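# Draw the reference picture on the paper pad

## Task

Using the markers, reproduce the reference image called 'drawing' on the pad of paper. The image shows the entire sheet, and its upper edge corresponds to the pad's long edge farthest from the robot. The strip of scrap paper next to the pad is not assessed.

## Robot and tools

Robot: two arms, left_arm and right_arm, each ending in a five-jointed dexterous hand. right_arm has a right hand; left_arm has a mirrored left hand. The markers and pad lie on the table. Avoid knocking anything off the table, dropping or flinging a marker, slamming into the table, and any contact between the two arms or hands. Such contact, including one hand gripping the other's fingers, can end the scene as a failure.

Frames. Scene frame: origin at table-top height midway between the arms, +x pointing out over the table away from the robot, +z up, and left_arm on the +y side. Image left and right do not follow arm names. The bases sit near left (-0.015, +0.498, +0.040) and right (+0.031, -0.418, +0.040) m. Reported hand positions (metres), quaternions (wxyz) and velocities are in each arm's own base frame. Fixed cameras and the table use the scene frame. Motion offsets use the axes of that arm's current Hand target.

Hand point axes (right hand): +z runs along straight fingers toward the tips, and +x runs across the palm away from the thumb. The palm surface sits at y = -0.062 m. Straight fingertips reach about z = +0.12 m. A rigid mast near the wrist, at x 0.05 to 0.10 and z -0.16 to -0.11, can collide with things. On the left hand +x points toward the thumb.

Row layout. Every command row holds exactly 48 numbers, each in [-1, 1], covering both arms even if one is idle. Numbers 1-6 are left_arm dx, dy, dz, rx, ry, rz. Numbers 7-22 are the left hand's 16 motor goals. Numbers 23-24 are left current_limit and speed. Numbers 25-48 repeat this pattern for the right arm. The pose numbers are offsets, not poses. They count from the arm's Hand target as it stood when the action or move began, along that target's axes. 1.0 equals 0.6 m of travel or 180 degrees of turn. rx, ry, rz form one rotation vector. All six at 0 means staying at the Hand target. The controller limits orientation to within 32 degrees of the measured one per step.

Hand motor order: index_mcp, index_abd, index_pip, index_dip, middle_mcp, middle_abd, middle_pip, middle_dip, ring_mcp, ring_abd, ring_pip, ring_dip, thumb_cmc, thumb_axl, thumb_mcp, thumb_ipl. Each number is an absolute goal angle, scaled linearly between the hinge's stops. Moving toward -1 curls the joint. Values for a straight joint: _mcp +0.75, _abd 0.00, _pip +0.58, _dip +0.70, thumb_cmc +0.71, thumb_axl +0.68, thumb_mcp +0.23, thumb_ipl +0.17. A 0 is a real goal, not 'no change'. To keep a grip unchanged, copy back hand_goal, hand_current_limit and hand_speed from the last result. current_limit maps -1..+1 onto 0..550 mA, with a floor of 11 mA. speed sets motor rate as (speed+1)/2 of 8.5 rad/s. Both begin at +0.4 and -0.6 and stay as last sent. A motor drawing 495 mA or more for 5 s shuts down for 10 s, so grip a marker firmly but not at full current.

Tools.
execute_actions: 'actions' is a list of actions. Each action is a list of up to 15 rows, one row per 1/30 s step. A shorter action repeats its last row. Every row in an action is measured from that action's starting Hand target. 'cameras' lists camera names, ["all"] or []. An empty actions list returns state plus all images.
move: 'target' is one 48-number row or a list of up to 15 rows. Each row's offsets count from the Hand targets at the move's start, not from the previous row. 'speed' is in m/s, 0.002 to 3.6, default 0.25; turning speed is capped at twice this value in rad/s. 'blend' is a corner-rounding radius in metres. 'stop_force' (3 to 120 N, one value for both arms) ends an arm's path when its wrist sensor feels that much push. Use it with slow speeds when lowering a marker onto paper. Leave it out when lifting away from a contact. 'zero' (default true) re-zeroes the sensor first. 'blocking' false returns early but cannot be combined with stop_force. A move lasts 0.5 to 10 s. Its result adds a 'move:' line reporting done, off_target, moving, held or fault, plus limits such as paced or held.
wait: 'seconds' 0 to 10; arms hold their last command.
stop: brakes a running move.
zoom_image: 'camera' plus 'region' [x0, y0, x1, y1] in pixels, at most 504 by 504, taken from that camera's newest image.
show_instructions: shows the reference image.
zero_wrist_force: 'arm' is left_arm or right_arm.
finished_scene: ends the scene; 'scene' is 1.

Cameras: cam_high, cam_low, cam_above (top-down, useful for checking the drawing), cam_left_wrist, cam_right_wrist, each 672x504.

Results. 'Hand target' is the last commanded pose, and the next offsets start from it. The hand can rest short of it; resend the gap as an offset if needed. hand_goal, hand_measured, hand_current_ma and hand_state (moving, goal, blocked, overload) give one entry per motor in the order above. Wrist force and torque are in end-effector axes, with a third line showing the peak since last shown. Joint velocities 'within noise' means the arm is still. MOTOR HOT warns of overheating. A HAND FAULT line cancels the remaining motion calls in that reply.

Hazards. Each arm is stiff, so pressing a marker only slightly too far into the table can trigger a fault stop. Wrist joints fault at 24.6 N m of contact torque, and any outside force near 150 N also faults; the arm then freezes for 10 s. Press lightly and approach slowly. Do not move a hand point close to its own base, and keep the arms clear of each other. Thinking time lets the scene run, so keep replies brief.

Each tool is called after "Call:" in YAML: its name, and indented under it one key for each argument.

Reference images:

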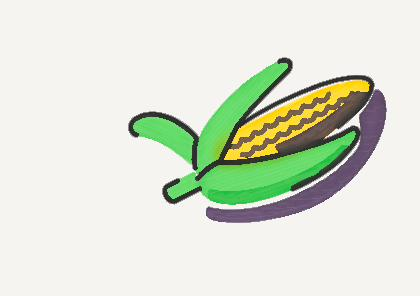

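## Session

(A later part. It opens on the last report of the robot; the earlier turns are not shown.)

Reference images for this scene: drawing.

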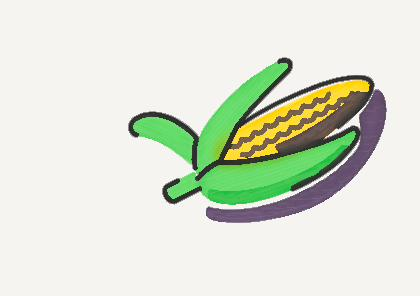

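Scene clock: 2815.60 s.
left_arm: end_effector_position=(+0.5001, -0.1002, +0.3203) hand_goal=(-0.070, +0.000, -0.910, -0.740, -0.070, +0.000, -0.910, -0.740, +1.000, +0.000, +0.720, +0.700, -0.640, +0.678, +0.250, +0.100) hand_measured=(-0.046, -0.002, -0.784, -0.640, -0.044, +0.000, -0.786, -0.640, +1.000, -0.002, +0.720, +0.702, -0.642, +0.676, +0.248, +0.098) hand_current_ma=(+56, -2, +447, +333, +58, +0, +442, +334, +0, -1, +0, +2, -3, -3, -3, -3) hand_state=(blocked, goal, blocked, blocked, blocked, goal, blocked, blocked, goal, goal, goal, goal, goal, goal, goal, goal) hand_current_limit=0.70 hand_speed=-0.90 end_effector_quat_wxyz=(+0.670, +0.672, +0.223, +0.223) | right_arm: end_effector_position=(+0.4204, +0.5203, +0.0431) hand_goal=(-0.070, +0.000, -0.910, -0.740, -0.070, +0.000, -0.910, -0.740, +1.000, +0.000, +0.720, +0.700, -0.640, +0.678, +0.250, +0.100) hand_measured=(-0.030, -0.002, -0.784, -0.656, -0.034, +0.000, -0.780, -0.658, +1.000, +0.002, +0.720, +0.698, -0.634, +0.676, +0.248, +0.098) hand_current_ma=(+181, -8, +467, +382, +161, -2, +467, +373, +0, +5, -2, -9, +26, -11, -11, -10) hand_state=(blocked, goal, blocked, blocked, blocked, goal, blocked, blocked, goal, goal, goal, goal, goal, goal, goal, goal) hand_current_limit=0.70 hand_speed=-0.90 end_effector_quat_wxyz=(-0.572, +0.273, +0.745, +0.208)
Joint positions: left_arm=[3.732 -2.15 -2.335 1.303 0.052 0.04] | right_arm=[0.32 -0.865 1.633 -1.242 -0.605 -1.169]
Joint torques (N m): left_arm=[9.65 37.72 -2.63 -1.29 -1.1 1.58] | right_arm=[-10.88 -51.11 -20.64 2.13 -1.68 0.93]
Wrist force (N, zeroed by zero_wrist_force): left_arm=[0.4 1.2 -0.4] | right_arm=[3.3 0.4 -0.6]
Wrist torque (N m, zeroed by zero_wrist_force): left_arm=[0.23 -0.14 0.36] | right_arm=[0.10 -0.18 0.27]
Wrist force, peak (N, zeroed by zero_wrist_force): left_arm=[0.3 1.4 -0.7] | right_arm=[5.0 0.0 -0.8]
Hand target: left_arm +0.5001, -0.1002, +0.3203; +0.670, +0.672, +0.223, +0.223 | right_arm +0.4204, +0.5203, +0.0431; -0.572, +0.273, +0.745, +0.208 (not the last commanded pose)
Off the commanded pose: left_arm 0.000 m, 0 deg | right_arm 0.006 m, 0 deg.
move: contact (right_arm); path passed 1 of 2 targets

Call:
move:
  target:
    - [0,0,0,0,0,0,-0.07,0,-0.91,-0.74,-0.07,0,-0.91,-0.74,1,0,0.72,0.7,-0.64,0.678,0.25,0.1,0.7,-0.9, -0.00258,-0.01336,-0.00961,0,0,0,-0.07,0,-0.91,-0.74,-0.07,0,-0.91,-0.74,1,0,0.72,0.7,-0.64,0.678,0.25,0.1,0.7,-0.9]
    - [0,0,0,0,0,0,-0.07,0,-0.91,-0.74,-0.07,0,-0.91,-0.74,1,0,0.72,0.7,-0.64,0.678,0.25,0.1,0.7,-0.9, 0.0103,-0.01336,-0.01306,0,0,0,-0.07,0,-0.91,-0.74,-0.07,0,-0.91,-0.74,1,0,0.72,0.7,-0.64,0.678,0.25,0.1,0.7,-0.9]
    - [0,0,0,0,0,0,-0.07,0,-0.91,-0.74,-0.07,0,-0.91,-0.74,1,0,0.72,0.7,-0.64,0.678,0.25,0.1,0.7,-0.9, -0.00324,-0.04413,-0.0636,0,0,0,-0.07,0,-0.91,-0.74,-0.07,0,-0.91,-0.74,1,0,0.72,0.7,-0.64,0.678,0.25,0.1,0.7,-0.9]
    - [0,0,0,0,0,0,-0.07,0,-0.91,-0.74,-0.07,0,-0.91,-0.74,1,0,0.72,0.7,-0.64,0.678,0.25,0.1,0.7,-0.9, -0.01612,-0.04413,-0.06015,0,0,0,-0.07,0,-0.91,-0.74,-0.07,0,-0.91,-0.74,1,0,0.72,0.7,-0.64,0.678,0.25,0.1,0.7,-0.9]
    - [0,0,0,0,0,0,-0.07,0,-0.91,-0.74,-0.07,0,-0.91,-0.74,1,0,0.72,0.7,-0.64,0.678,0.25,0.1,0.7,-0.9, -0.01009,-0.06149,-0.03766,0,0,0,-0.07,0,-0.91,-0.74,-0.07,0,-0.91,-0.74,1,0,0.72,0.7,-0.64,0.678,0.25,0.1,0.7,-0.9]
    - [0,0,0,0,0,0,-0.07,0,-0.91,-0.74,-0.07,0,-0.91,-0.74,1,0,0.72,0.7,-0.64,0.678,0.25,0.1,0.7,-0.9, 0.00279,-0.06149,-0.04111,0,0,0,-0.07,0,-0.91,-0.74,-0.07,0,-0.91,-0.74,1,0,0.72,0.7,-0.64,0.678,0.25,0.1,0.7,-0.9]
    - [0,0,0,0,0,0,-0.07,0,-0.91,-0.74,-0.07,0,-0.91,-0.74,1,0,0.72,0.7,-0.64,0.678,0.25,0.1,0.7,-0.9, 0.13801,-0.22079,0.01989,0,0,0,-0.07,0,-0.91,-0.74,-0.07,0,-0.91,-0.74,1,0,0.72,0.7,-0.64,0.678,0.25,0.1,0.7,-0.9]
  speed: [0.04,0.06,0.08,0.02,0.04,0.06,0.15]
  blend: [0.001,0.002,0.002,0.001,0.001,0.003,0]
  cameras: ["cam_above"]

Scene clock: 2839.97 s.
left_arm: end_effector_position=(+0.5001, -0.1002, +0.3203) hand_goal=(-0.070, +0.000, -0.910, -0.740, -0.070, +0.000, -0.910, -0.740, +1.000, +0.000, +0.720, +0.700, -0.640, +0.678, +0.250, +0.100) hand_measured=(-0.046, -0.002, -0.784, -0.640, -0.044, +0.000, -0.786, -0.640, +1.000, -0.002, +0.720, +0.702, -0.642, +0.676, +0.248, +0.098) hand_current_ma=(+56, -2, +447, +333, +58, +0, +442, +334, +0, -1, +0, +2, -3, -3, -3, -3) hand_state=(blocked, goal, blocked, blocked, blocked, goal, blocked, blocked, goal, goal, goal, goal, goal, goal, goal, goal) hand_current_limit=0.70 hand_speed=-0.90 end_effector_quat_wxyz=(+0.670, +0.672, +0.223, +0.223) | right_arm: end_effector_position=(+0.3099, +0.4403, +0.1202) hand_goal=(-0.070, +0.000, -0.910, -0.740, -0.070, +0.000, -0.910, -0.740, +1.000, +0.000, +0.720, +0.700, -0.640, +0.678, +0.250, +0.100) hand_measured=(-0.030, -0.002, -0.784, -0.656, -0.034, +0.000, -0.780, -0.658, +1.000, +0.002, +0.720, +0.698, -0.634, +0.676, +0.248, +0.098) hand_current_ma=(+181, -8, +468, +381, +161, -2, +467, +373, +0, +5, -2, -9, +26, -11, -11, -10) hand_state=(blocked, goal, blocked, blocked, blocked, goal, blocked, blocked, goal, goal, goal, goal, goal, goal, goal, goal) hand_current_limit=0.70 hand_speed=-0.90 end_effector_quat_wxyz=(-0.572, +0.273, +0.745, +0.208)
Joint positions: left_arm=[3.732 -2.15 -2.335 1.303 0.052 0.04] | right_arm=[0.232 -1.237 2.001 -1.187 -0.684 -1.233]
Joint torques (N m): left_arm=[9.39 36.18 -1.36 -1.15 -0.98 1.72] | right_arm=[-11.48 -39.6 -10.98 2.61 -2.11 -1.58]
Wrist force (N, zeroed by zero_wrist_force): left_arm=[0.3 1.4 -0.2] | right_arm=[-0.1 -0.2 0.1]
Wrist torque (N m, zeroed by zero_wrist_force): left_arm=[0.23 -0.12 0.35] | right_arm=[-0.04 0.01 0.06]
Wrist force, peak (N, zeroed by zero_wrist_force): left_arm=[0.3 1.5 -0.8] | right_arm=[4.2 -0.2 -0.8]
Hand target: left_arm +0.5001, -0.1002, +0.3203; +0.670, +0.672, +0.223, +0.223 | right_arm +0.3099, +0.4403, +0.1202; -0.572, +0.273, +0.745, +0.208
Off the commanded pose: left_arm 0.000 m, 0 deg | right_arm 0.000 m, 0 deg.
move: done
Images, in order (width x height): cam_above 672x504.

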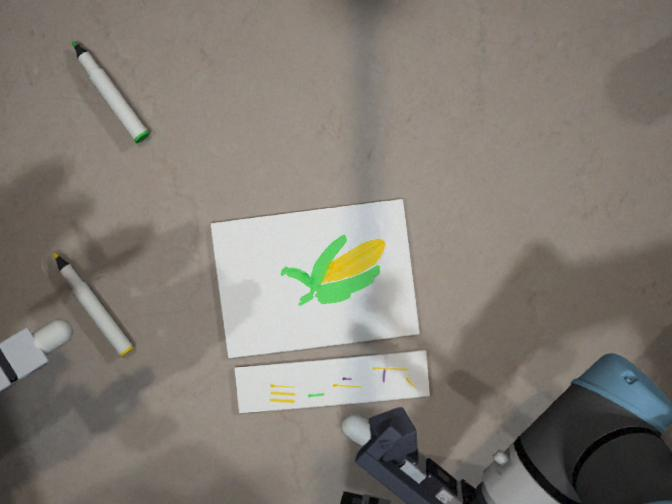

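Call:
zoom_image:
  camera: "cam_above"
  region: [320, 350, 430, 410]

Call:
zoom_image:
  camera: "cam_above"
  region: [205, 190, 425, 360]

Scaled by 4.582.

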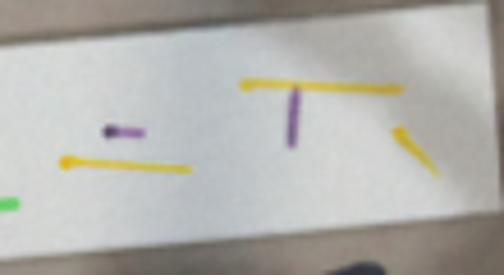

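Scaled by 2.291.

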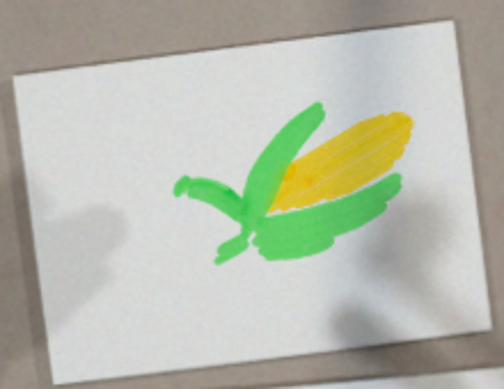

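Call:
zoom_image:
  camera: "cam_above"
  region: [370, 360, 400, 390]

Scaled by 16.800.

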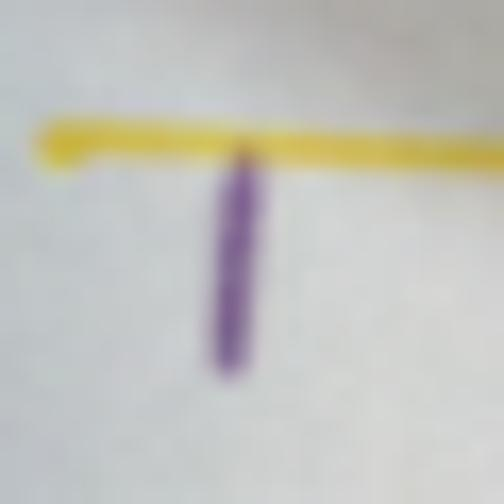

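Call:
move:
  target: [0,0,0,0,0,0,-0.07,0,-0.91,-0.74,-0.07,0,-0.91,-0.74,1,0,0.72,0.7,-0.64,0.678,0.25,0.1,0.7,-0.9, -0.14236,0.32072,-0.11142,0,0,0,-0.07,0,-0.91,-0.74,-0.07,0,-0.91,-0.74,1,0,0.72,0.7,-0.64,0.678,0.25,0.1,0.7,-0.9]
  speed: 0.12

Call:
zero_wrist_force:
  arm: "right_arm"

Call:
move:
  target:
    - [0,0,0,0,0,0,-0.07,0,-0.91,-0.74,-0.07,0,-0.91,-0.74,1,0,0.72,0.7,-0.64,0.678,0.25,0.1,0.7,-0.9, -0.01449,0,0.00388,0,0,0,-0.07,0,-0.91,-0.74,-0.07,0,-0.91,-0.74,1,0,0.72,0.7,-0.64,0.678,0.25,0.1,0.7,-0.9]
    - [0,0,0,0,0,0,-0.07,0,-0.91,-0.74,-0.07,0,-0.91,-0.74,1,0,0.72,0.7,-0.64,0.678,0.25,0.1,0.7,-0.9, -0.02576,0,0.0069,0,0,0,-0.07,0,-0.91,-0.74,-0.07,0,-0.91,-0.74,1,0,0.72,0.7,-0.64,0.678,0.25,0.1,0.7,-0.9]
  speed: [0.02,0.004]
  blend: [0.001,0]
  stop_force: 3

Scene clock: 2872.40 s.
left_arm: end_effector_position=(+0.5001, -0.1002, +0.3203) hand_goal=(-0.070, +0.000, -0.910, -0.740, -0.070, +0.000, -0.910, -0.740, +1.000, +0.000, +0.720, +0.700, -0.640, +0.678, +0.250, +0.100) hand_measured=(-0.046, -0.002, -0.784, -0.640, -0.044, +0.000, -0.786, -0.640, +1.000, -0.002, +0.720, +0.702, -0.642, +0.676, +0.248, +0.098) hand_current_ma=(+56, -2, +447, +333, +58, +0, +442, +334, +0, -1, +0, +2, -3, -3, -3, -3) hand_state=(blocked, goal, blocked, blocked, blocked, goal, blocked, blocked, goal, goal, goal, goal, goal, goal, goal, goal) hand_current_limit=0.70 hand_speed=-0.90 end_effector_quat_wxyz=(+0.670, +0.672, +0.223, +0.223) | right_arm: end_effector_position=(+0.5001, +0.5316, +0.0547) hand_goal=(-0.070, +0.000, -0.910, -0.740, -0.070, +0.000, -0.910, -0.740, +1.000, +0.000, +0.720, +0.700, -0.640, +0.678, +0.250, +0.100) hand_measured=(-0.030, -0.002, -0.784, -0.656, -0.034, +0.000, -0.780, -0.658, +1.000, +0.002, +0.720, +0.698, -0.634, +0.676, +0.248, +0.098) hand_current_ma=(+181, -8, +467, +381, +161, -2, +468, +373, +0, +5, -2, -9, +26, -11, -11, -10) hand_state=(blocked, goal, blocked, blocked, blocked, goal, blocked, blocked, goal, goal, goal, goal, goal, goal, goal, goal) hand_current_limit=0.70 hand_speed=-0.90 end_effector_quat_wxyz=(-0.572, +0.273, +0.745, +0.208)
Joint positions: left_arm=[3.732 -2.15 -2.335 1.303 0.052 0.04] | right_arm=[0.299 -0.741 1.348 -1.068 -0.624 -1.186]
Joint torques (N m): left_arm=[9.7 37.46 -1.25 -0.89 -1.17 1.77] | right_arm=[10.33 -42.65 -25.41 2.35 2.96 -1.57]
Wrist force (N, zeroed by zero_wrist_force): left_arm=[0.2 1.3 -0.3] | right_arm=[0.1 0.0 -0.4]
Wrist torque (N m, zeroed by zero_wrist_force): left_arm=[0.23 -0.11 0.35] | right_arm=[0.04 0.02 0.07]
Wrist force, peak (N, zeroed by zero_wrist_force): left_arm=[0.3 1.5 -0.6] | right_arm=[0.3 -0.9 0.3]
Hand target: left_arm +0.5001, -0.1002, +0.3203; +0.670, +0.672, +0.223, +0.223 | right_arm +0.5001, +0.5316, +0.0547; -0.572, +0.273, +0.745, +0.208
Off the commanded pose: left_arm 0.000 m, 0 deg | right_arm 0.000 m, 0 deg.
move: done

Wrist force sensor zeroed.

Scene clock: 2874.57 s.
left_arm: end_effector_position=(+0.5001, -0.1002, +0.3203) hand_goal=(-0.070, +0.000, -0.910, -0.740, -0.070, +0.000, -0.910, -0.740, +1.000, +0.000, +0.720, +0.700, -0.640, +0.678, +0.250, +0.100) hand_measured=(-0.046, -0.002, -0.784, -0.640, -0.044, +0.000, -0.786, -0.640, +1.000, -0.002, +0.720, +0.702, -0.642, +0.676, +0.248, +0.098) hand_current_ma=(+56, -2, +447, +333, +58, +0, +442, +334, +0, -1, +0, +2, -3, -3, -3, -3) hand_state=(blocked, goal, blocked, blocked, blocked, goal, blocked, blocked, goal, goal, goal, goal, goal, goal, goal, goal) hand_current_limit=0.70 hand_speed=-0.90 end_effector_quat_wxyz=(+0.670, +0.672, +0.223, +0.223) | right_arm: end_effector_position=(+0.5001, +0.5316, +0.0432) hand_goal=(-0.070, +0.000, -0.910, -0.740, -0.070, +0.000, -0.910, -0.740, +1.000, +0.000, +0.720, +0.700, -0.640, +0.678, +0.250, +0.100) hand_measured=(-0.030, -0.002, -0.784, -0.656, -0.034, +0.000, -0.780, -0.658, +1.000, +0.002, +0.720, +0.698, -0.634, +0.676, +0.248, +0.098) hand_current_ma=(+181, -8, +468, +381, +161, -2, +468, +373, +0, +5, -2, -9, +26, -11, -11, -10) hand_state=(blocked, goal, blocked, blocked, blocked, goal, blocked, blocked, goal, goal, goal, goal, goal, goal, goal, goal) hand_current_limit=0.70 hand_speed=-0.90 end_effector_quat_wxyz=(-0.572, +0.273, +0.745, +0.208)
Joint positions: left_arm=[3.732 -2.15 -2.335 1.303 0.052 0.04] | right_arm=[0.299 -0.725 1.352 -1.088 -0.624 -1.186]
Joint torques (N m): left_arm=[9.74 37.27 -1.37 -1.06 -0.99 1.79] | right_arm=[2.27 -57.12 -23.59 2.17 -1.45 0.22]
Wrist force (N, zeroed by zero_wrist_force): left_arm=[0.2 1.1 -0.4] | right_arm=[3.0 -0.2 -0.4]
Wrist torque (N m, zeroed by zero_wrist_force): left_arm=[0.22 -0.11 0.35] | right_arm=[0.02 -0.16 0.25]
Wrist force, peak (N, zeroed by zero_wrist_force): left_arm=[0.4 1.4 -0.5] | right_arm=[4.2 -0.1 -0.6]
Hand target: left_arm +0.5001, -0.1002, +0.3203; +0.670, +0.672, +0.223, +0.223 | right_arm +0.5001, +0.5316, +0.0432; -0.572, +0.273, +0.745, +0.208 (not the last commanded pose)
Off the commanded pose: left_arm 0.000 m, 0 deg | right_arm 0.004 m, 0 deg.
move: contact (right_arm); path passed 1 of 2 targets

Call:
move:
  target:
    - [0,0,0,0,0,0,-0.07,0,-0.91,-0.74,-0.07,0,-0.91,-0.74,1,0,0.72,0.7,-0.64,0.678,0.25,0.1,0.7,-0.9, -0.00435,-0.01386,-0.01496,0,0,0,-0.07,0,-0.91,-0.74,-0.07,0,-0.91,-0.74,1,0,0.72,0.7,-0.64,0.678,0.25,0.1,0.7,-0.9]
    - [0,0,0,0,0,0,-0.07,0,-0.91,-0.74,-0.07,0,-0.91,-0.74,1,0,0.72,0.7,-0.64,0.678,0.25,0.1,0.7,-0.9, 0.0117,-0.01386,-0.01927,0,0,0,-0.07,0,-0.91,-0.74,-0.07,0,-0.91,-0.74,1,0,0.72,0.7,-0.64,0.678,0.25,0.1,0.7,-0.9]
    - [0,0,0,0,0,0,-0.07,0,-0.91,-0.74,-0.07,0,-0.91,-0.74,1,0,0.72,0.7,-0.64,0.678,0.25,0.1,0.7,-0.9, 0.04093,-0.21543,-0.04045,0,0,0,-0.07,0,-0.91,-0.74,-0.07,0,-0.91,-0.74,1,0,0.72,0.7,-0.64,0.678,0.25,0.1,0.7,-0.9]
  speed: [0.05,0.06,0.15]
  blend: [0.001,0.003,0]
  cameras: ["cam_above"]

Call:
zoom_image:
  camera: "cam_above"
  region: [270, 220, 420, 340]

Scene clock: 2892.47 s.
left_arm: end_effector_position=(+0.5001, -0.1002, +0.3203) hand_goal=(-0.070, +0.000, -0.910, -0.740, -0.070, +0.000, -0.910, -0.740, +1.000, +0.000, +0.720, +0.700, -0.640, +0.678, +0.250, +0.100) hand_measured=(-0.046, -0.002, -0.784, -0.640, -0.044, +0.000, -0.786, -0.640, +1.000, -0.002, +0.720, +0.702, -0.642, +0.676, +0.248, +0.098) hand_current_ma=(+56, -2, +447, +333, +58, +0, +442, +334, +0, -1, +0, +2, -3, -3, -3, -3) hand_state=(blocked, goal, blocked, blocked, blocked, goal, blocked, blocked, goal, goal, goal, goal, goal, goal, goal, goal) hand_current_limit=0.70 hand_speed=-0.90 end_effector_quat_wxyz=(+0.670, +0.672, +0.223, +0.223) | right_arm: end_effector_position=(+0.4299, +0.4218, +0.0734) hand_goal=(-0.070, +0.000, -0.910, -0.740, -0.070, +0.000, -0.910, -0.740, +1.000, +0.000, +0.720, +0.700, -0.640, +0.678, +0.250, +0.100) hand_measured=(-0.030, -0.002, -0.784, -0.656, -0.034, +0.000, -0.780, -0.658, +1.000, +0.002, +0.720, +0.698, -0.634, +0.676, +0.248, +0.098) hand_current_ma=(+181, -8, +467, +381, +161, -2, +468, +373, +0, +5, -2, -9, +26, -11, -11, -10) hand_state=(blocked, goal, blocked, blocked, blocked, goal, blocked, blocked, goal, goal, goal, goal, goal, goal, goal, goal) hand_current_limit=0.70 hand_speed=-0.90 end_effector_quat_wxyz=(-0.572, +0.273, +0.745, +0.208)
Joint positions: left_arm=[3.732 -2.15 -2.335 1.303 0.052 0.04] | right_arm=[0.152 -0.969 1.712 -1.13 -0.757 -1.281]
Joint torques (N m): left_arm=[8.48 36.14 -0.92 -0.83 -1 1.55] | right_arm=[-10.33 -48.67 -11.16 -2.36 -2.03 -1.36]
Wrist force (N, zeroed by zero_wrist_force): left_arm=[0.3 1.3 -0.7] | right_arm=[-0.1 -0.1 0.4]
Wrist torque (N m, zeroed by zero_wrist_force): left_arm=[0.27 -0.13 0.36] | right_arm=[-0.06 0.00 -0.01]
Wrist force, peak (N, zeroed by zero_wrist_force): left_arm=[0.5 1.4 -0.6] | right_arm=[3.7 0.9 -0.2]
Hand target: left_arm +0.5001, -0.1002, +0.3203; +0.670, +0.672, +0.223, +0.223 | right_arm +0.4299, +0.4217, +0.0735; -0.572, +0.273, +0.745, +0.208
Off the commanded pose: left_arm 0.000 m, 0 deg | right_arm 0.000 m, 0 deg.
move: done
Images, in order (width x height): cam_above 672x504.

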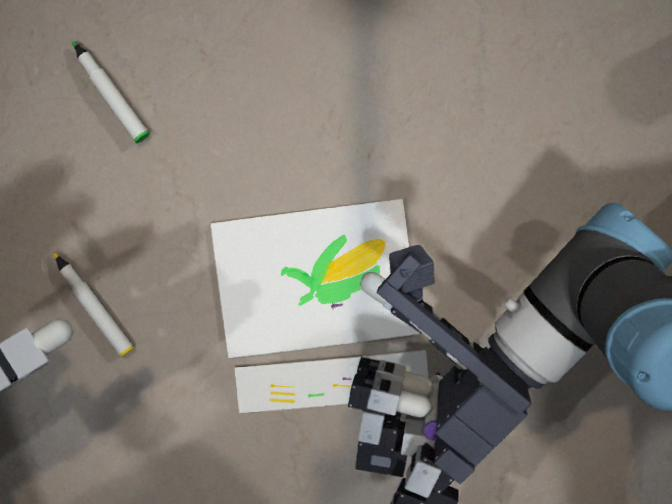

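Scaled by 3.360.

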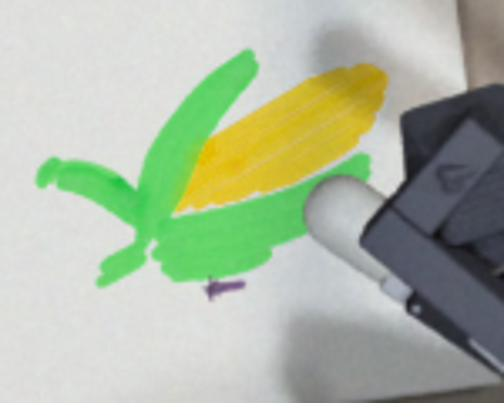

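Call:
zoom_image:
  camera: "cam_above"
  region: [322, 294, 352, 318]

Scaled by 16.800.

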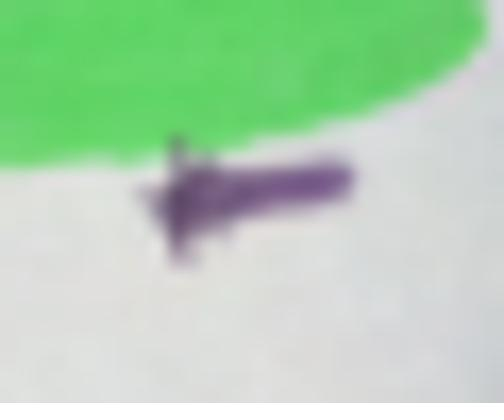

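Call:
move:
  target:
    - [0,0,0,0,0,0,-0.07,0,-0.91,-0.74,-0.07,0,-0.91,-0.74,1,0,0.72,0.7,-0.64,0.678,0.25,0.1,0.7,-0.9, -0.02407,0.23238,0.05568,0,0,0,-0.07,0,-0.91,-0.74,-0.07,0,-0.91,-0.74,1,0,0.72,0.7,-0.64,0.678,0.25,0.1,0.7,-0.9]
    - [0,0,0,0,0,0,-0.07,0,-0.91,-0.74,-0.07,0,-0.91,-0.74,1,0,0.72,0.7,-0.64,0.678,0.25,0.1,0.7,-0.9, -0.03695,0.23238,0.05913,0,0,0,-0.07,0,-0.91,-0.74,-0.07,0,-0.91,-0.74,1,0,0.72,0.7,-0.64,0.678,0.25,0.1,0.7,-0.9]
    - [0,0,0,0,0,0,-0.07,0,-0.91,-0.74,-0.07,0,-0.91,-0.74,1,0,0.72,0.7,-0.64,0.678,0.25,0.1,0.7,-0.9, -0.03938,0.21929,0.05008,0,0,0,-0.07,0,-0.91,-0.74,-0.07,0,-0.91,-0.74,1,0,0.72,0.7,-0.64,0.678,0.25,0.1,0.7,-0.9]
    - [0,0,0,0,0,0,-0.07,0,-0.91,-0.74,-0.07,0,-0.91,-0.74,1,0,0.72,0.7,-0.64,0.678,0.25,0.1,0.7,-0.9, -0.04303,0.20511,0.03646,0,0,0,-0.07,0,-0.91,-0.74,-0.07,0,-0.91,-0.74,1,0,0.72,0.7,-0.64,0.678,0.25,0.1,0.7,-0.9]
    - [0,0,0,0,0,0,-0.07,0,-0.91,-0.74,-0.07,0,-0.91,-0.74,1,0,0.72,0.7,-0.64,0.678,0.25,0.1,0.7,-0.9, -0.0472,0.19302,0.02087,0,0,0,-0.07,0,-0.91,-0.74,-0.07,0,-0.91,-0.74,1,0,0.72,0.7,-0.64,0.678,0.25,0.1,0.7,-0.9]
    - [0,0,0,0,0,0,-0.07,0,-0.91,-0.74,-0.07,0,-0.91,-0.74,1,0,0.72,0.7,-0.64,0.678,0.25,0.1,0.7,-0.9, -0.05191,0.18304,0.00333,0,0,0,-0.07,0,-0.91,-0.74,-0.07,0,-0.91,-0.74,1,0,0.72,0.7,-0.64,0.678,0.25,0.1,0.7,-0.9]
    - [0,0,0,0,0,0,-0.07,0,-0.91,-0.74,-0.07,0,-0.91,-0.74,1,0,0.72,0.7,-0.64,0.678,0.25,0.1,0.7,-0.9, -0.05721,0.17546,-0.01645,0,0,0,-0.07,0,-0.91,-0.74,-0.07,0,-0.91,-0.74,1,0,0.72,0.7,-0.64,0.678,0.25,0.1,0.7,-0.9]
    - [0,0,0,0,0,0,-0.07,0,-0.91,-0.74,-0.07,0,-0.91,-0.74,1,0,0.72,0.7,-0.64,0.678,0.25,0.1,0.7,-0.9, -0.06241,0.17229,-0.03586,0,0,0,-0.07,0,-0.91,-0.74,-0.07,0,-0.91,-0.74,1,0,0.72,0.7,-0.64,0.678,0.25,0.1,0.7,-0.9]
    - [0,0,0,0,0,0,-0.07,0,-0.91,-0.74,-0.07,0,-0.91,-0.74,1,0,0.72,0.7,-0.64,0.678,0.25,0.1,0.7,-0.9, -0.06767,0.17354,-0.05548,0,0,0,-0.07,0,-0.91,-0.74,-0.07,0,-0.91,-0.74,1,0,0.72,0.7,-0.64,0.678,0.25,0.1,0.7,-0.9]
    - [0,0,0,0,0,0,-0.07,0,-0.91,-0.74,-0.07,0,-0.91,-0.74,1,0,0.72,0.7,-0.64,0.678,0.25,0.1,0.7,-0.9, -0.07261,0.17831,-0.0739,0,0,0,-0.07,0,-0.91,-0.74,-0.07,0,-0.91,-0.74,1,0,0.72,0.7,-0.64,0.678,0.25,0.1,0.7,-0.9]
    - [0,0,0,0,0,0,-0.07,0,-0.91,-0.74,-0.07,0,-0.91,-0.74,1,0,0.72,0.7,-0.64,0.678,0.25,0.1,0.7,-0.9, -0.07677,0.18597,-0.08943,0,0,0,-0.07,0,-0.91,-0.74,-0.07,0,-0.91,-0.74,1,0,0.72,0.7,-0.64,0.678,0.25,0.1,0.7,-0.9]
    - [0,0,0,0,0,0,-0.07,0,-0.91,-0.74,-0.07,0,-0.91,-0.74,1,0,0.72,0.7,-0.64,0.678,0.25,0.1,0.7,-0.9, -0.0797,0.19472,-0.10038,0,0,0,-0.07,0,-0.91,-0.74,-0.07,0,-0.91,-0.74,1,0,0.72,0.7,-0.64,0.678,0.25,0.1,0.7,-0.9]
    - [0,0,0,0,0,0,-0.07,0,-0.91,-0.74,-0.07,0,-0.91,-0.74,1,0,0.72,0.7,-0.64,0.678,0.25,0.1,0.7,-0.9, -0.08126,0.20397,-0.1062,0,0,0,-0.07,0,-0.91,-0.74,-0.07,0,-0.91,-0.74,1,0,0.72,0.7,-0.64,0.678,0.25,0.1,0.7,-0.9]
  speed: [0.12,0.02,0.05,0.05,0.05,0.05,0.05,0.05,0.05,0.05,0.05,0.05,0.05]
  blend: [0.002,0.001,0.002,0.002,0.002,0.002,0.002,0.002,0.002,0.002,0.002,0.002,0]

Call:
move:
  target:
    - [0,0,0,0,0,0,-0.07,0,-0.91,-0.74,-0.07,0,-0.91,-0.74,1,0,0.72,0.7,-0.64,0.678,0.25,0.1,0.7,-0.9, 0.01288,0,-0.00345,0,0,0,-0.07,0,-0.91,-0.74,-0.07,0,-0.91,-0.74,1,0,0.72,0.7,-0.64,0.678,0.25,0.1,0.7,-0.9]
    - [0,0,0,0,0,0,-0.07,0,-0.91,-0.74,-0.07,0,-0.91,-0.74,1,0,0.72,0.7,-0.64,0.678,0.25,0.1,0.7,-0.9, 0.07776,-0.27737,0.0929,0,0,0,-0.07,0,-0.91,-0.74,-0.07,0,-0.91,-0.74,1,0,0.72,0.7,-0.64,0.678,0.25,0.1,0.7,-0.9]
  speed: [0.06,0.2]
  blend: [0.003,0]
  cameras: ["cam_above"]

Call:
zoom_image:
  camera: "cam_above"
  region: [270, 220, 420, 340]

Scene clock: 2954.03 s.
left_arm: end_effector_position=(+0.5001, -0.1002, +0.3203) hand_goal=(-0.070, +0.000, -0.910, -0.740, -0.070, +0.000, -0.910, -0.740, +1.000, +0.000, +0.720, +0.700, -0.640, +0.678, +0.250, +0.100) hand_measured=(-0.046, -0.002, -0.784, -0.640, -0.044, +0.000, -0.786, -0.640, +1.000, -0.002, +0.720, +0.702, -0.642, +0.676, +0.248, +0.098) hand_current_ma=(+56, -2, +447, +333, +58, +0, +442, +334, +0, -1, +0, +2, -3, -3, -3, -3) hand_state=(blocked, goal, blocked, blocked, blocked, goal, blocked, blocked, goal, goal, goal, goal, goal, goal, goal, goal) hand_current_limit=0.70 hand_speed=-0.90 end_effector_quat_wxyz=(+0.670, +0.672, +0.223, +0.223) | right_arm: end_effector_position=(+0.5655, +0.4675, +0.0427) hand_goal=(-0.070, +0.000, -0.910, -0.740, -0.070, +0.000, -0.910, -0.740, +1.000, +0.000, +0.720, +0.700, -0.640, +0.678, +0.250, +0.100) hand_measured=(-0.030, +0.004, -0.784, -0.660, -0.034, +0.006, -0.780, -0.662, +1.000, +0.002, +0.720, +0.698, -0.634, +0.676, +0.248, +0.098) hand_current_ma=(+181, +15, +467, +363, +161, +20, +467, +354, +0, +5, -2, -9, +26, -11, -11, -10) hand_state=(blocked, goal, blocked, blocked, blocked, goal, blocked, blocked, goal, goal, goal, goal, goal, goal, goal, goal) hand_current_limit=0.70 hand_speed=-0.90 end_effector_quat_wxyz=(-0.572, +0.273, +0.745, +0.208)
Joint positions: left_arm=[3.732 -2.15 -2.335 1.303 0.052 0.04] | right_arm=[0.187 -0.649 1.193 -0.947 -0.725 -1.261]
Joint torques (N m): left_arm=[9.3 36.04 -1.5 -0.88 -1.03 1.68] | right_arm=[8.89 -43.81 -26.09 2.04 -1.22 -1.76]
Wrist force (N, zeroed by zero_wrist_force): left_arm=[0.3 1.2 -0.4] | right_arm=[4.9 -1.7 -0.5]
Wrist torque (N m, zeroed by zero_wrist_force): left_arm=[0.23 -0.13 0.36] | right_arm=[-0.03 -0.24 0.45]
Wrist force, peak (N, zeroed by zero_wrist_force): left_arm=[0.5 1.6 -0.4] | right_arm=[6.9 1.6 -0.1]
Hand target: left_arm +0.5001, -0.1002, +0.3203; +0.670, +0.672, +0.223, +0.223 | right_arm +0.5655, +0.4675, +0.0427; -0.572, +0.273, +0.745, +0.208
Off the commanded pose: left_arm 0.000 m, 0 deg | right_arm 0.000 m, 0 deg.
move: done

Scene clock: 2955.67 s.
left_arm: end_effector_position=(+0.5001, -0.1002, +0.3203) hand_goal=(-0.070, +0.000, -0.910, -0.740, -0.070, +0.000, -0.910, -0.740, +1.000, +0.000, +0.720, +0.700, -0.640, +0.678, +0.250, +0.100) hand_measured=(-0.046, -0.002, -0.784, -0.640, -0.044, +0.000, -0.786, -0.640, +1.000, -0.002, +0.720, +0.702, -0.642, +0.676, +0.248, +0.098) hand_current_ma=(+56, -2, +447, +333, +58, +0, +442, +334, +0, -1, +0, +2, -3, -3, -3, -3) hand_state=(blocked, goal, blocked, blocked, blocked, goal, blocked, blocked, goal, goal, goal, goal, goal, goal, goal, goal) hand_current_limit=0.70 hand_speed=-0.90 end_effector_quat_wxyz=(+0.670, +0.672, +0.223, +0.223) | right_arm: end_effector_position=(+0.4079, +0.3828, +0.0736) hand_goal=(-0.070, +0.000, -0.910, -0.740, -0.070, +0.000, -0.910, -0.740, +1.000, +0.000, +0.720, +0.700, -0.640, +0.678, +0.250, +0.100) hand_measured=(-0.030, +0.004, -0.784, -0.660, -0.034, +0.006, -0.780, -0.662, +1.000, +0.002, +0.720, +0.698, -0.634, +0.676, +0.248, +0.098) hand_current_ma=(+181, +15, +468, +362, +161, +20, +467, +354, +0, +5, -2, -9, +27, -11, -11, -10) hand_state=(blocked, goal, blocked, blocked, blocked, goal, blocked, blocked, goal, goal, goal, goal, goal, goal, goal, goal) hand_current_limit=0.70 hand_speed=-0.90 end_effector_quat_wxyz=(-0.572, +0.273, +0.745, +0.208)
Joint positions: left_arm=[3.732 -2.15 -2.335 1.303 0.052 0.04] | right_arm=[0.087 -1.028 1.815 -1.151 -0.819 -1.315]
Joint torques (N m): left_arm=[9.64 35.98 -0.82 -0.83 -0.81 1.61] | right_arm=[-10.62 -46.07 -8.49 -2.43 -1.97 -1.53]
Wrist force (N, zeroed by zero_wrist_force): left_arm=[0.4 1.0 -0.5] | right_arm=[0.0 0.1 0.6]
Wrist torque (N m, zeroed by zero_wrist_force): left_arm=[0.21 -0.15 0.37] | right_arm=[-0.04 -0.01 0.02]
Wrist force, peak (N, zeroed by zero_wrist_force): left_arm=[0.3 1.3 -0.8] | right_arm=[4.0 -1.7 -0.8]
Hand target: left_arm +0.5001, -0.1002, +0.3203; +0.670, +0.672, +0.223, +0.223 | right_arm +0.4079, +0.3827, +0.0736; -0.572, +0.273, +0.745, +0.208
Off the commanded pose: left_arm 0.000 m, 0 deg | right_arm 0.000 m, 0 deg.
move: done
Images, in order (width x height): cam_above 672x504.

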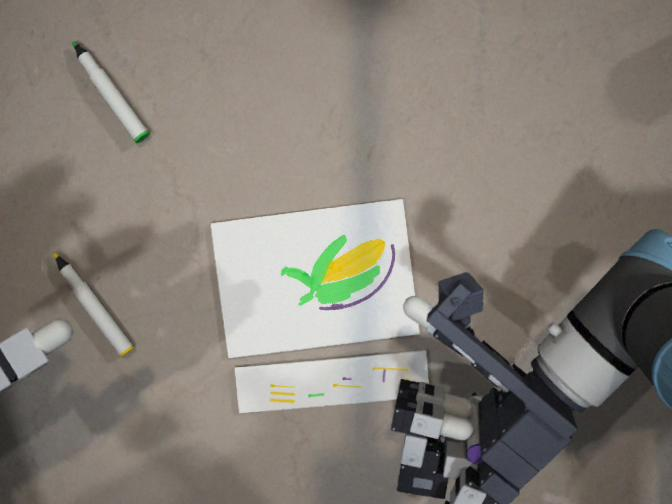

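Scaled by 3.360.

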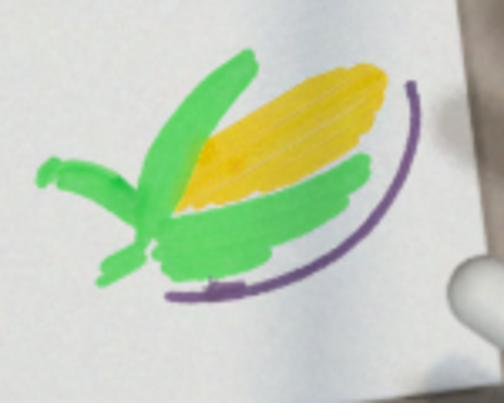

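Call:
move:
  target:
    - [0,0,0,0,0,0,-0.07,0,-0.91,-0.74,-0.07,0,-0.91,-0.74,1,0,0.72,0.7,-0.64,0.678,0.25,0.1,0.7,-0.9, -0.06513,0.27685,-0.09562,0,0,0,-0.07,0,-0.91,-0.74,-0.07,0,-0.91,-0.74,1,0,0.72,0.7,-0.64,0.678,0.25,0.1,0.7,-0.9]
    - [0,0,0,0,0,0,-0.07,0,-0.91,-0.74,-0.07,0,-0.91,-0.74,1,0,0.72,0.7,-0.64,0.678,0.25,0.1,0.7,-0.9, -0.07801,0.27685,-0.09217,0,0,0,-0.07,0,-0.91,-0.74,-0.07,0,-0.91,-0.74,1,0,0.72,0.7,-0.64,0.678,0.25,0.1,0.7,-0.9]
    - [0,0,0,0,0,0,-0.07,0,-0.91,-0.74,-0.07,0,-0.91,-0.74,1,0,0.72,0.7,-0.64,0.678,0.25,0.1,0.7,-0.9, -0.07666,0.2718,-0.08714,0,0,0,-0.07,0,-0.91,-0.74,-0.07,0,-0.91,-0.74,1,0,0.72,0.7,-0.64,0.678,0.25,0.1,0.7,-0.9]
    - [0,0,0,0,0,0,-0.07,0,-0.91,-0.74,-0.07,0,-0.91,-0.74,1,0,0.72,0.7,-0.64,0.678,0.25,0.1,0.7,-0.9, -0.07391,0.264,-0.07686,0,0,0,-0.07,0,-0.91,-0.74,-0.07,0,-0.91,-0.74,1,0,0.72,0.7,-0.64,0.678,0.25,0.1,0.7,-0.9]
    - [0,0,0,0,0,0,-0.07,0,-0.91,-0.74,-0.07,0,-0.91,-0.74,1,0,0.72,0.7,-0.64,0.678,0.25,0.1,0.7,-0.9, -0.07006,0.25583,-0.06253,0,0,0,-0.07,0,-0.91,-0.74,-0.07,0,-0.91,-0.74,1,0,0.72,0.7,-0.64,0.678,0.25,0.1,0.7,-0.9]
    - [0,0,0,0,0,0,-0.07,0,-0.91,-0.74,-0.07,0,-0.91,-0.74,1,0,0.72,0.7,-0.64,0.678,0.25,0.1,0.7,-0.9, -0.06565,0.24992,-0.04607,0,0,0,-0.07,0,-0.91,-0.74,-0.07,0,-0.91,-0.74,1,0,0.72,0.7,-0.64,0.678,0.25,0.1,0.7,-0.9]
    - [0,0,0,0,0,0,-0.07,0,-0.91,-0.74,-0.07,0,-0.91,-0.74,1,0,0.72,0.7,-0.64,0.678,0.25,0.1,0.7,-0.9, -0.06055,0.24809,-0.02703,0,0,0,-0.07,0,-0.91,-0.74,-0.07,0,-0.91,-0.74,1,0,0.72,0.7,-0.64,0.678,0.25,0.1,0.7,-0.9]
    - [0,0,0,0,0,0,-0.07,0,-0.91,-0.74,-0.07,0,-0.91,-0.74,1,0,0.72,0.7,-0.64,0.678,0.25,0.1,0.7,-0.9, -0.05535,0.25067,-0.00762,0,0,0,-0.07,0,-0.91,-0.74,-0.07,0,-0.91,-0.74,1,0,0.72,0.7,-0.64,0.678,0.25,0.1,0.7,-0.9]
    - [0,0,0,0,0,0,-0.07,0,-0.91,-0.74,-0.07,0,-0.91,-0.74,1,0,0.72,0.7,-0.64,0.678,0.25,0.1,0.7,-0.9, -0.04982,0.25771,0.01301,0,0,0,-0.07,0,-0.91,-0.74,-0.07,0,-0.91,-0.74,1,0,0.72,0.7,-0.64,0.678,0.25,0.1,0.7,-0.9]
    - [0,0,0,0,0,0,-0.07,0,-0.91,-0.74,-0.07,0,-0.91,-0.74,1,0,0.72,0.7,-0.64,0.678,0.25,0.1,0.7,-0.9, -0.04493,0.2675,0.03128,0,0,0,-0.07,0,-0.91,-0.74,-0.07,0,-0.91,-0.74,1,0,0.72,0.7,-0.64,0.678,0.25,0.1,0.7,-0.9]
    - [0,0,0,0,0,0,-0.07,0,-0.91,-0.74,-0.07,0,-0.91,-0.74,1,0,0.72,0.7,-0.64,0.678,0.25,0.1,0.7,-0.9, -0.04056,0.27969,0.04755,0,0,0,-0.07,0,-0.91,-0.74,-0.07,0,-0.91,-0.74,1,0,0.72,0.7,-0.64,0.678,0.25,0.1,0.7,-0.9]
    - [0,0,0,0,0,0,-0.07,0,-0.91,-0.74,-0.07,0,-0.91,-0.74,1,0,0.72,0.7,-0.64,0.678,0.25,0.1,0.7,-0.9, -0.03692,0.29269,0.06115,0,0,0,-0.07,0,-0.91,-0.74,-0.07,0,-0.91,-0.74,1,0,0.72,0.7,-0.64,0.678,0.25,0.1,0.7,-0.9]
    - [0,0,0,0,0,0,-0.07,0,-0.91,-0.74,-0.07,0,-0.91,-0.74,1,0,0.72,0.7,-0.64,0.678,0.25,0.1,0.7,-0.9, -0.03472,0.30669,0.06938,0,0,0,-0.07,0,-0.91,-0.74,-0.07,0,-0.91,-0.74,1,0,0.72,0.7,-0.64,0.678,0.25,0.1,0.7,-0.9]
  speed: [0.15,0.02,0.05,0.05,0.05,0.05,0.05,0.05,0.05,0.05,0.05,0.05,0.05]
  blend: [0.002,0.001,0.002,0.002,0.002,0.002,0.002,0.002,0.002,0.002,0.002,0.002,0]

Call:
move:
  target:
    - [0,0,0,0,0,0,-0.07,0,-0.91,-0.74,-0.07,0,-0.91,-0.74,1,0,0.72,0.7,-0.64,0.678,0.25,0.1,0.7,-0.9, -0.00257,-0.0125,-0.00963,0,0,0,-0.07,0,-0.91,-0.74,-0.07,0,-0.91,-0.74,1,0,0.72,0.7,-0.64,0.678,0.25,0.1,0.7,-0.9]
    - [0,0,0,0,0,0,-0.07,0,-0.91,-0.74,-0.07,0,-0.91,-0.74,1,0,0.72,0.7,-0.64,0.678,0.25,0.1,0.7,-0.9, -0.00641,-0.02596,-0.02392,0,0,0,-0.07,0,-0.91,-0.74,-0.07,0,-0.91,-0.74,1,0,0.72,0.7,-0.64,0.678,0.25,0.1,0.7,-0.9]
    - [0,0,0,0,0,0,-0.07,0,-0.91,-0.74,-0.07,0,-0.91,-0.74,1,0,0.72,0.7,-0.64,0.678,0.25,0.1,0.7,-0.9, -0.01098,-0.03802,-0.04098,0,0,0,-0.07,0,-0.91,-0.74,-0.07,0,-0.91,-0.74,1,0,0.72,0.7,-0.64,0.678,0.25,0.1,0.7,-0.9]
    - [0,0,0,0,0,0,-0.07,0,-0.91,-0.74,-0.07,0,-0.91,-0.74,1,0,0.72,0.7,-0.64,0.678,0.25,0.1,0.7,-0.9, -0.01609,-0.04756,-0.06005,0,0,0,-0.07,0,-0.91,-0.74,-0.07,0,-0.91,-0.74,1,0,0.72,0.7,-0.64,0.678,0.25,0.1,0.7,-0.9]
    - [0,0,0,0,0,0,-0.07,0,-0.91,-0.74,-0.07,0,-0.91,-0.74,1,0,0.72,0.7,-0.64,0.678,0.25,0.1,0.7,-0.9, -0.02184,-0.05417,-0.08153,0,0,0,-0.07,0,-0.91,-0.74,-0.07,0,-0.91,-0.74,1,0,0.72,0.7,-0.64,0.678,0.25,0.1,0.7,-0.9]
    - [0,0,0,0,0,0,-0.07,0,-0.91,-0.74,-0.07,0,-0.91,-0.74,1,0,0.72,0.7,-0.64,0.678,0.25,0.1,0.7,-0.9, -0.02703,-0.05616,-0.10092,0,0,0,-0.07,0,-0.91,-0.74,-0.07,0,-0.91,-0.74,1,0,0.72,0.7,-0.64,0.678,0.25,0.1,0.7,-0.9]
    - [0,0,0,0,0,0,-0.07,0,-0.91,-0.74,-0.07,0,-0.91,-0.74,1,0,0.72,0.7,-0.64,0.678,0.25,0.1,0.7,-0.9, -0.03191,-0.05346,-0.11909,0,0,0,-0.07,0,-0.91,-0.74,-0.07,0,-0.91,-0.74,1,0,0.72,0.7,-0.64,0.678,0.25,0.1,0.7,-0.9]
    - [0,0,0,0,0,0,-0.07,0,-0.91,-0.74,-0.07,0,-0.91,-0.74,1,0,0.72,0.7,-0.64,0.678,0.25,0.1,0.7,-0.9, -0.03583,-0.0464,-0.13371,0,0,0,-0.07,0,-0.91,-0.74,-0.07,0,-0.91,-0.74,1,0,0.72,0.7,-0.64,0.678,0.25,0.1,0.7,-0.9]
    - [0,0,0,0,0,0,-0.07,0,-0.91,-0.74,-0.07,0,-0.91,-0.74,1,0,0.72,0.7,-0.64,0.678,0.25,0.1,0.7,-0.9, -0.03939,-0.03813,-0.14701,0,0,0,-0.07,0,-0.91,-0.74,-0.07,0,-0.91,-0.74,1,0,0.72,0.7,-0.64,0.678,0.25,0.1,0.7,-0.9]
    - [0,0,0,0,0,0,-0.07,0,-0.91,-0.74,-0.07,0,-0.91,-0.74,1,0,0.72,0.7,-0.64,0.678,0.25,0.1,0.7,-0.9, -0.04191,-0.03083,-0.15638,0,0,0,-0.07,0,-0.91,-0.74,-0.07,0,-0.91,-0.74,1,0,0.72,0.7,-0.64,0.678,0.25,0.1,0.7,-0.9]
    - [0,0,0,0,0,0,-0.07,0,-0.91,-0.74,-0.07,0,-0.91,-0.74,1,0,0.72,0.7,-0.64,0.678,0.25,0.1,0.7,-0.9, -0.04323,-0.02731,-0.16134,0,0,0,-0.07,0,-0.91,-0.74,-0.07,0,-0.91,-0.74,1,0,0.72,0.7,-0.64,0.678,0.25,0.1,0.7,-0.9]
  speed: 0.05
  blend: [0.002,0.002,0.002,0.002,0.002,0.002,0.002,0.002,0.002,0.002,0]

Call:
move:
  target:
    - [0,0,0,0,0,0,-0.07,0,-0.91,-0.74,-0.07,0,-0.91,-0.74,1,0,0.72,0.7,-0.64,0.678,0.25,0.1,0.7,-0.9, 0.00137,0.00049,0.00514,0,0,0,-0.07,0,-0.91,-0.74,-0.07,0,-0.91,-0.74,1,0,0.72,0.7,-0.64,0.678,0.25,0.1,0.7,-0.9]
    - [0,0,0,0,0,0,-0.07,0,-0.91,-0.74,-0.07,0,-0.91,-0.74,1,0,0.72,0.7,-0.64,0.678,0.25,0.1,0.7,-0.9, 0.00363,-0.00615,0.01357,0,0,0,-0.07,0,-0.91,-0.74,-0.07,0,-0.91,-0.74,1,0,0.72,0.7,-0.64,0.678,0.25,0.1,0.7,-0.9]
    - [0,0,0,0,0,0,-0.07,0,-0.91,-0.74,-0.07,0,-0.91,-0.74,1,0,0.72,0.7,-0.64,0.678,0.25,0.1,0.7,-0.9, 0.00687,-0.01493,0.02565,0,0,0,-0.07,0,-0.91,-0.74,-0.07,0,-0.91,-0.74,1,0,0.72,0.7,-0.64,0.678,0.25,0.1,0.7,-0.9]
    - [0,0,0,0,0,0,-0.07,0,-0.91,-0.74,-0.07,0,-0.91,-0.74,1,0,0.72,0.7,-0.64,0.678,0.25,0.1,0.7,-0.9, 0.01042,-0.02255,0.0389,0,0,0,-0.07,0,-0.91,-0.74,-0.07,0,-0.91,-0.74,1,0,0.72,0.7,-0.64,0.678,0.25,0.1,0.7,-0.9]
    - [0,0,0,0,0,0,-0.07,0,-0.91,-0.74,-0.07,0,-0.91,-0.74,1,0,0.72,0.7,-0.64,0.678,0.25,0.1,0.7,-0.9, 0.01498,-0.02641,0.05591,0,0,0,-0.07,0,-0.91,-0.74,-0.07,0,-0.91,-0.74,1,0,0.72,0.7,-0.64,0.678,0.25,0.1,0.7,-0.9]
    - [0,0,0,0,0,0,-0.07,0,-0.91,-0.74,-0.07,0,-0.91,-0.74,1,0,0.72,0.7,-0.64,0.678,0.25,0.1,0.7,-0.9, 0.02018,-0.025,0.0753,0,0,0,-0.07,0,-0.91,-0.74,-0.07,0,-0.91,-0.74,1,0,0.72,0.7,-0.64,0.678,0.25,0.1,0.7,-0.9]
    - [0,0,0,0,0,0,-0.07,0,-0.91,-0.74,-0.07,0,-0.91,-0.74,1,0,0.72,0.7,-0.64,0.678,0.25,0.1,0.7,-0.9, 0.02616,-0.01894,0.0976,0,0,0,-0.07,0,-0.91,-0.74,-0.07,0,-0.91,-0.74,1,0,0.72,0.7,-0.64,0.678,0.25,0.1,0.7,-0.9]
    - [0,0,0,0,0,0,-0.07,0,-0.91,-0.74,-0.07,0,-0.91,-0.74,1,0,0.72,0.7,-0.64,0.678,0.25,0.1,0.7,-0.9, 0.03146,-0.00959,0.11741,0,0,0,-0.07,0,-0.91,-0.74,-0.07,0,-0.91,-0.74,1,0,0.72,0.7,-0.64,0.678,0.25,0.1,0.7,-0.9]
    - [0,0,0,0,0,0,-0.07,0,-0.91,-0.74,-0.07,0,-0.91,-0.74,1,0,0.72,0.7,-0.64,0.678,0.25,0.1,0.7,-0.9, 0.03625,0.00245,0.13528,0,0,0,-0.07,0,-0.91,-0.74,-0.07,0,-0.91,-0.74,1,0,0.72,0.7,-0.64,0.678,0.25,0.1,0.7,-0.9]
    - [0,0,0,0,0,0,-0.07,0,-0.91,-0.74,-0.07,0,-0.91,-0.74,1,0,0.72,0.7,-0.64,0.678,0.25,0.1,0.7,-0.9, 0.04021,0.01544,0.15003,0,0,0,-0.07,0,-0.91,-0.74,-0.07,0,-0.91,-0.74,1,0,0.72,0.7,-0.64,0.678,0.25,0.1,0.7,-0.9]
    - [0,0,0,0,0,0,-0.07,0,-0.91,-0.74,-0.07,0,-0.91,-0.74,1,0,0.72,0.7,-0.64,0.678,0.25,0.1,0.7,-0.9, 0.04316,0.02761,0.16106,0,0,0,-0.07,0,-0.91,-0.74,-0.07,0,-0.91,-0.74,1,0,0.72,0.7,-0.64,0.678,0.25,0.1,0.7,-0.9]
    - [0,0,0,0,0,0,-0.07,0,-0.91,-0.74,-0.07,0,-0.91,-0.74,1,0,0.72,0.7,-0.64,0.678,0.25,0.1,0.7,-0.9, 0.05604,0.02761,0.15761,0,0,0,-0.07,0,-0.91,-0.74,-0.07,0,-0.91,-0.74,1,0,0.72,0.7,-0.64,0.678,0.25,0.1,0.7,-0.9]
    - [0,0,0,0,0,0,-0.07,0,-0.91,-0.74,-0.07,0,-0.91,-0.74,1,0,0.72,0.7,-0.64,0.678,0.25,0.1,0.7,-0.9, 0.07796,-0.27945,0.09197,0,0,0,-0.07,0,-0.91,-0.74,-0.07,0,-0.91,-0.74,1,0,0.72,0.7,-0.64,0.678,0.25,0.1,0.7,-0.9]
  speed: [0.05,0.05,0.05,0.05,0.05,0.05,0.05,0.05,0.05,0.05,0.05,0.06,0.2]
  blend: [0.002,0.002,0.002,0.002,0.002,0.002,0.002,0.002,0.002,0.002,0.001,0.003,0]
  cameras: ["cam_above"]

Call:
zoom_image:
  camera: "cam_above"
  region: [270, 220, 420, 340]

Scene clock: 3073.37 s.
left_arm: end_effector_position=(+0.5001, -0.1002, +0.3203) hand_goal=(-0.070, +0.000, -0.910, -0.740, -0.070, +0.000, -0.910, -0.740, +1.000, +0.000, +0.720, +0.700, -0.640, +0.678, +0.250, +0.100) hand_measured=(-0.046, -0.002, -0.784, -0.640, -0.044, +0.000, -0.786, -0.640, +1.000, -0.002, +0.720, +0.702, -0.642, +0.676, +0.248, +0.098) hand_current_ma=(+56, -2, +447, +333, +58, +0, +442, +334, +0, -1, +0, +2, -3, -3, -3, -3) hand_state=(blocked, goal, blocked, blocked, blocked, goal, blocked, blocked, goal, goal, goal, goal, goal, goal, goal, goal) hand_current_limit=0.70 hand_speed=-0.90 end_effector_quat_wxyz=(+0.670, +0.672, +0.223, +0.223) | right_arm: end_effector_position=(+0.4997, +0.5458, +0.0423) hand_goal=(-0.070, +0.000, -0.910, -0.740, -0.070, +0.000, -0.910, -0.740, +1.000, +0.000, +0.720, +0.700, -0.640, +0.678, +0.250, +0.100) hand_measured=(-0.030, +0.006, -0.784, -0.660, -0.034, +0.008, -0.780, -0.664, +1.000, +0.002, +0.720, +0.698, -0.634, +0.676, +0.248, +0.098) hand_current_ma=(+181, +22, +467, +362, +161, +26, +467, +344, +0, +5, -2, -9, +27, -11, -11, -10) hand_state=(blocked, goal, blocked, blocked, blocked, goal, blocked, blocked, goal, goal, goal, goal, goal, goal, goal, goal) hand_current_limit=0.70 hand_speed=-0.90 end_effector_quat_wxyz=(-0.572, +0.273, +0.745, +0.208)
Joint positions: left_arm=[3.732 -2.15 -2.335 1.303 0.052 0.04] | right_arm=[0.319 -0.712 1.331 -1.092 -0.606 -1.17]
Joint torques (N m): left_arm=[9.29 35.44 -0.28 -0.89 -0.88 1.62] | right_arm=[12.51 -40.69 -22.79 2.01 3.22 1.37]
Wrist force (N, zeroed by zero_wrist_force): left_arm=[0.3 1.3 -0.6] | right_arm=[5.6 -1.5 -2.3]
Wrist torque (N m, zeroed by zero_wrist_force): left_arm=[0.26 -0.14 0.36] | right_arm=[0.11 -0.41 0.43]
Wrist force, peak (N, zeroed by zero_wrist_force): left_arm=[0.4 1.6 -0.5] | right_arm=[5.8 -1.6 -2.2]
Hand target: left_arm +0.5001, -0.1002, +0.3203; +0.670, +0.672, +0.223, +0.223 | right_arm +0.4997, +0.5459, +0.0423; -0.572, +0.273, +0.745, +0.208
Off the commanded pose: left_arm 0.000 m, 0 deg | right_arm 0.000 m, 0 deg.
move: done

Scene clock: 3076.17 s.
left_arm: end_effector_position=(+0.5001, -0.1002, +0.3203) hand_goal=(-0.070, +0.000, -0.910, -0.740, -0.070, +0.000, -0.910, -0.740, +1.000, +0.000, +0.720, +0.700, -0.640, +0.678, +0.250, +0.100) hand_measured=(-0.046, -0.002, -0.784, -0.640, -0.044, +0.000, -0.786, -0.640, +1.000, -0.002, +0.720, +0.702, -0.642, +0.676, +0.248, +0.098) hand_current_ma=(+56, -2, +447, +333, +58, +0, +442, +334, +0, -1, +0, +2, -3, -3, -3, -3) hand_state=(blocked, goal, blocked, blocked, blocked, goal, blocked, blocked, goal, goal, goal, goal, goal, goal, goal, goal) hand_current_limit=0.70 hand_speed=-0.90 end_effector_quat_wxyz=(+0.670, +0.672, +0.223, +0.223) | right_arm: end_effector_position=(+0.5658, +0.4688, +0.0424) hand_goal=(-0.070, +0.000, -0.910, -0.740, -0.070, +0.000, -0.910, -0.740, +1.000, +0.000, +0.720, +0.700, -0.640, +0.678, +0.250, +0.100) hand_measured=(-0.030, +0.008, -0.784, -0.662, -0.034, +0.010, -0.780, -0.666, +1.000, +0.002, +0.720, +0.698, -0.634, +0.676, +0.248, +0.098) hand_current_ma=(+180, +28, +467, +354, +161, +32, +467, +334, +0, +5, -2, -9, +27, -11, -11, -10) hand_state=(blocked, goal, blocked, blocked, blocked, goal, blocked, blocked, goal, goal, goal, goal, goal, goal, goal, goal) hand_current_limit=0.70 hand_speed=-0.90 end_effector_quat_wxyz=(-0.572, +0.273, +0.745, +0.208)
Joint positions: left_arm=[3.732 -2.15 -2.335 1.303 0.052 0.04] | right_arm=[0.189 -0.647 1.19 -0.946 -0.724 -1.26]
Joint torques (N m): left_arm=[9.48 36.2 -0.18 -0.73 -0.81 1.56] | right_arm=[-11.98 -43.57 -25.06 2.3 -1.97 -1.69]
Wrist force (N, zeroed by zero_wrist_force): left_arm=[0.2 1.2 -0.7] | right_arm=[4.9 -0.9 0.0]
Wrist torque (N m, zeroed by zero_wrist_force): left_arm=[0.25 -0.12 0.34] | right_arm=[-0.03 -0.20 0.39]
Wrist force, peak (N, zeroed by zero_wrist_force): left_arm=[0.5 1.4 -0.7] | right_arm=[7.1 1.8 0.0]
Hand target: left_arm +0.5001, -0.1002, +0.3203; +0.670, +0.672, +0.223, +0.223 | right_arm +0.5658, +0.4688, +0.0424; -0.572, +0.273, +0.745, +0.208
Off the commanded pose: left_arm 0.000 m, 0 deg | right_arm 0.000 m, 0 deg.
move: done; blend cut to 0.0019 m at target 10

Scene clock: 3080.10 s.
left_arm: end_effector_position=(+0.5001, -0.1002, +0.3203) hand_goal=(-0.070, +0.000, -0.910, -0.740, -0.070, +0.000, -0.910, -0.740, +1.000, +0.000, +0.720, +0.700, -0.640, +0.678, +0.250, +0.100) hand_measured=(-0.046, -0.002, -0.784, -0.640, -0.044, +0.000, -0.786, -0.640, +1.000, -0.002, +0.720, +0.702, -0.642, +0.676, +0.248, +0.098) hand_current_ma=(+56, -2, +447, +333, +58, +0, +442, +334, +0, -1, +0, +2, -3, -3, -3, -3) hand_state=(blocked, goal, blocked, blocked, blocked, goal, blocked, blocked, goal, goal, goal, goal, goal, goal, goal, goal) hand_current_limit=0.70 hand_speed=-0.90 end_effector_quat_wxyz=(+0.670, +0.672, +0.223, +0.223) | right_arm: end_effector_position=(+0.4079, +0.3828, +0.0736) hand_goal=(-0.070, +0.000, -0.910, -0.740, -0.070, +0.000, -0.910, -0.740, +1.000, +0.000, +0.720, +0.700, -0.640, +0.678, +0.250, +0.100) hand_measured=(-0.030, +0.008, -0.784, -0.662, -0.034, +0.010, -0.780, -0.668, +1.000, +0.002, +0.720, +0.698, -0.634, +0.676, +0.248, +0.098) hand_current_ma=(+180, +29, +467, +351, +161, +33, +467, +329, -1, +5, -2, -9, +27, -11, -11, -10) hand_state=(blocked, goal, blocked, blocked, blocked, goal, blocked, blocked, goal, goal, goal, goal, goal, goal, goal, goal) hand_current_limit=0.70 hand_speed=-0.90 end_effector_quat_wxyz=(-0.572, +0.273, +0.745, +0.208)
Joint positions: left_arm=[3.732 -2.15 -2.335 1.303 0.052 0.04] | right_arm=[0.087 -1.028 1.815 -1.151 -0.819 -1.315]
Joint torques (N m): left_arm=[9.68 35.52 -0.76 -0.98 -0.74 1.55] | right_arm=[-11.83 -47.94 -10.19 -2.24 -2.1 -1.43]
Wrist force (N, zeroed by zero_wrist_force): left_arm=[0.4 1.1 -0.5] | right_arm=[0.0 0.0 0.4]
Wrist torque (N m, zeroed by zero_wrist_force): left_arm=[0.22 -0.15 0.37] | right_arm=[-0.03 -0.01 0.01]
Wrist force, peak (N, zeroed by zero_wrist_force): left_arm=[0.5 1.5 -0.5] | right_arm=[4.2 0.1 -2.4]
Hand target: left_arm +0.5001, -0.1002, +0.3203; +0.670, +0.672, +0.223, +0.223 | right_arm +0.4078, +0.3827, +0.0736; -0.572, +0.273, +0.745, +0.208
Off the commanded pose: left_arm 0.000 m, 0 deg | right_arm 0.000 m, 0 deg.
move: done; blend cut to 0.0016 m at target 1
Images, in order (width x height): cam_above 672x504.

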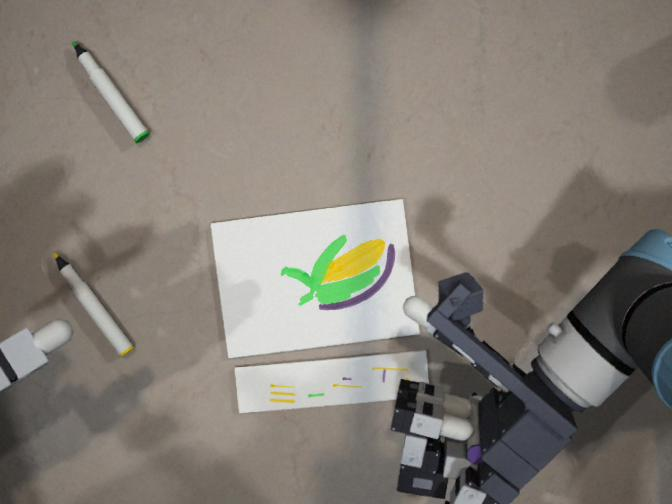

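Scaled by 3.360.

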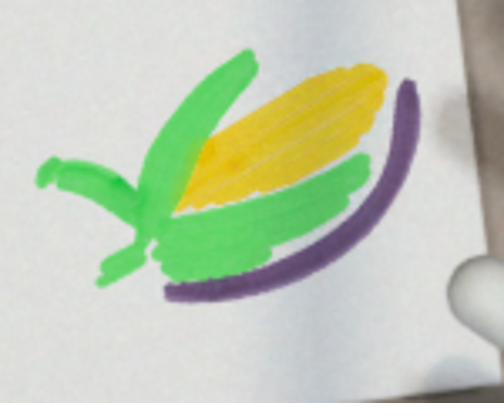

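Call:
show_instructions:

Reference images for this scene: drawing.

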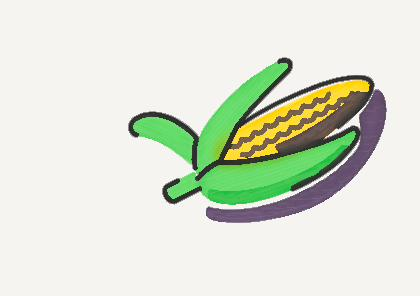

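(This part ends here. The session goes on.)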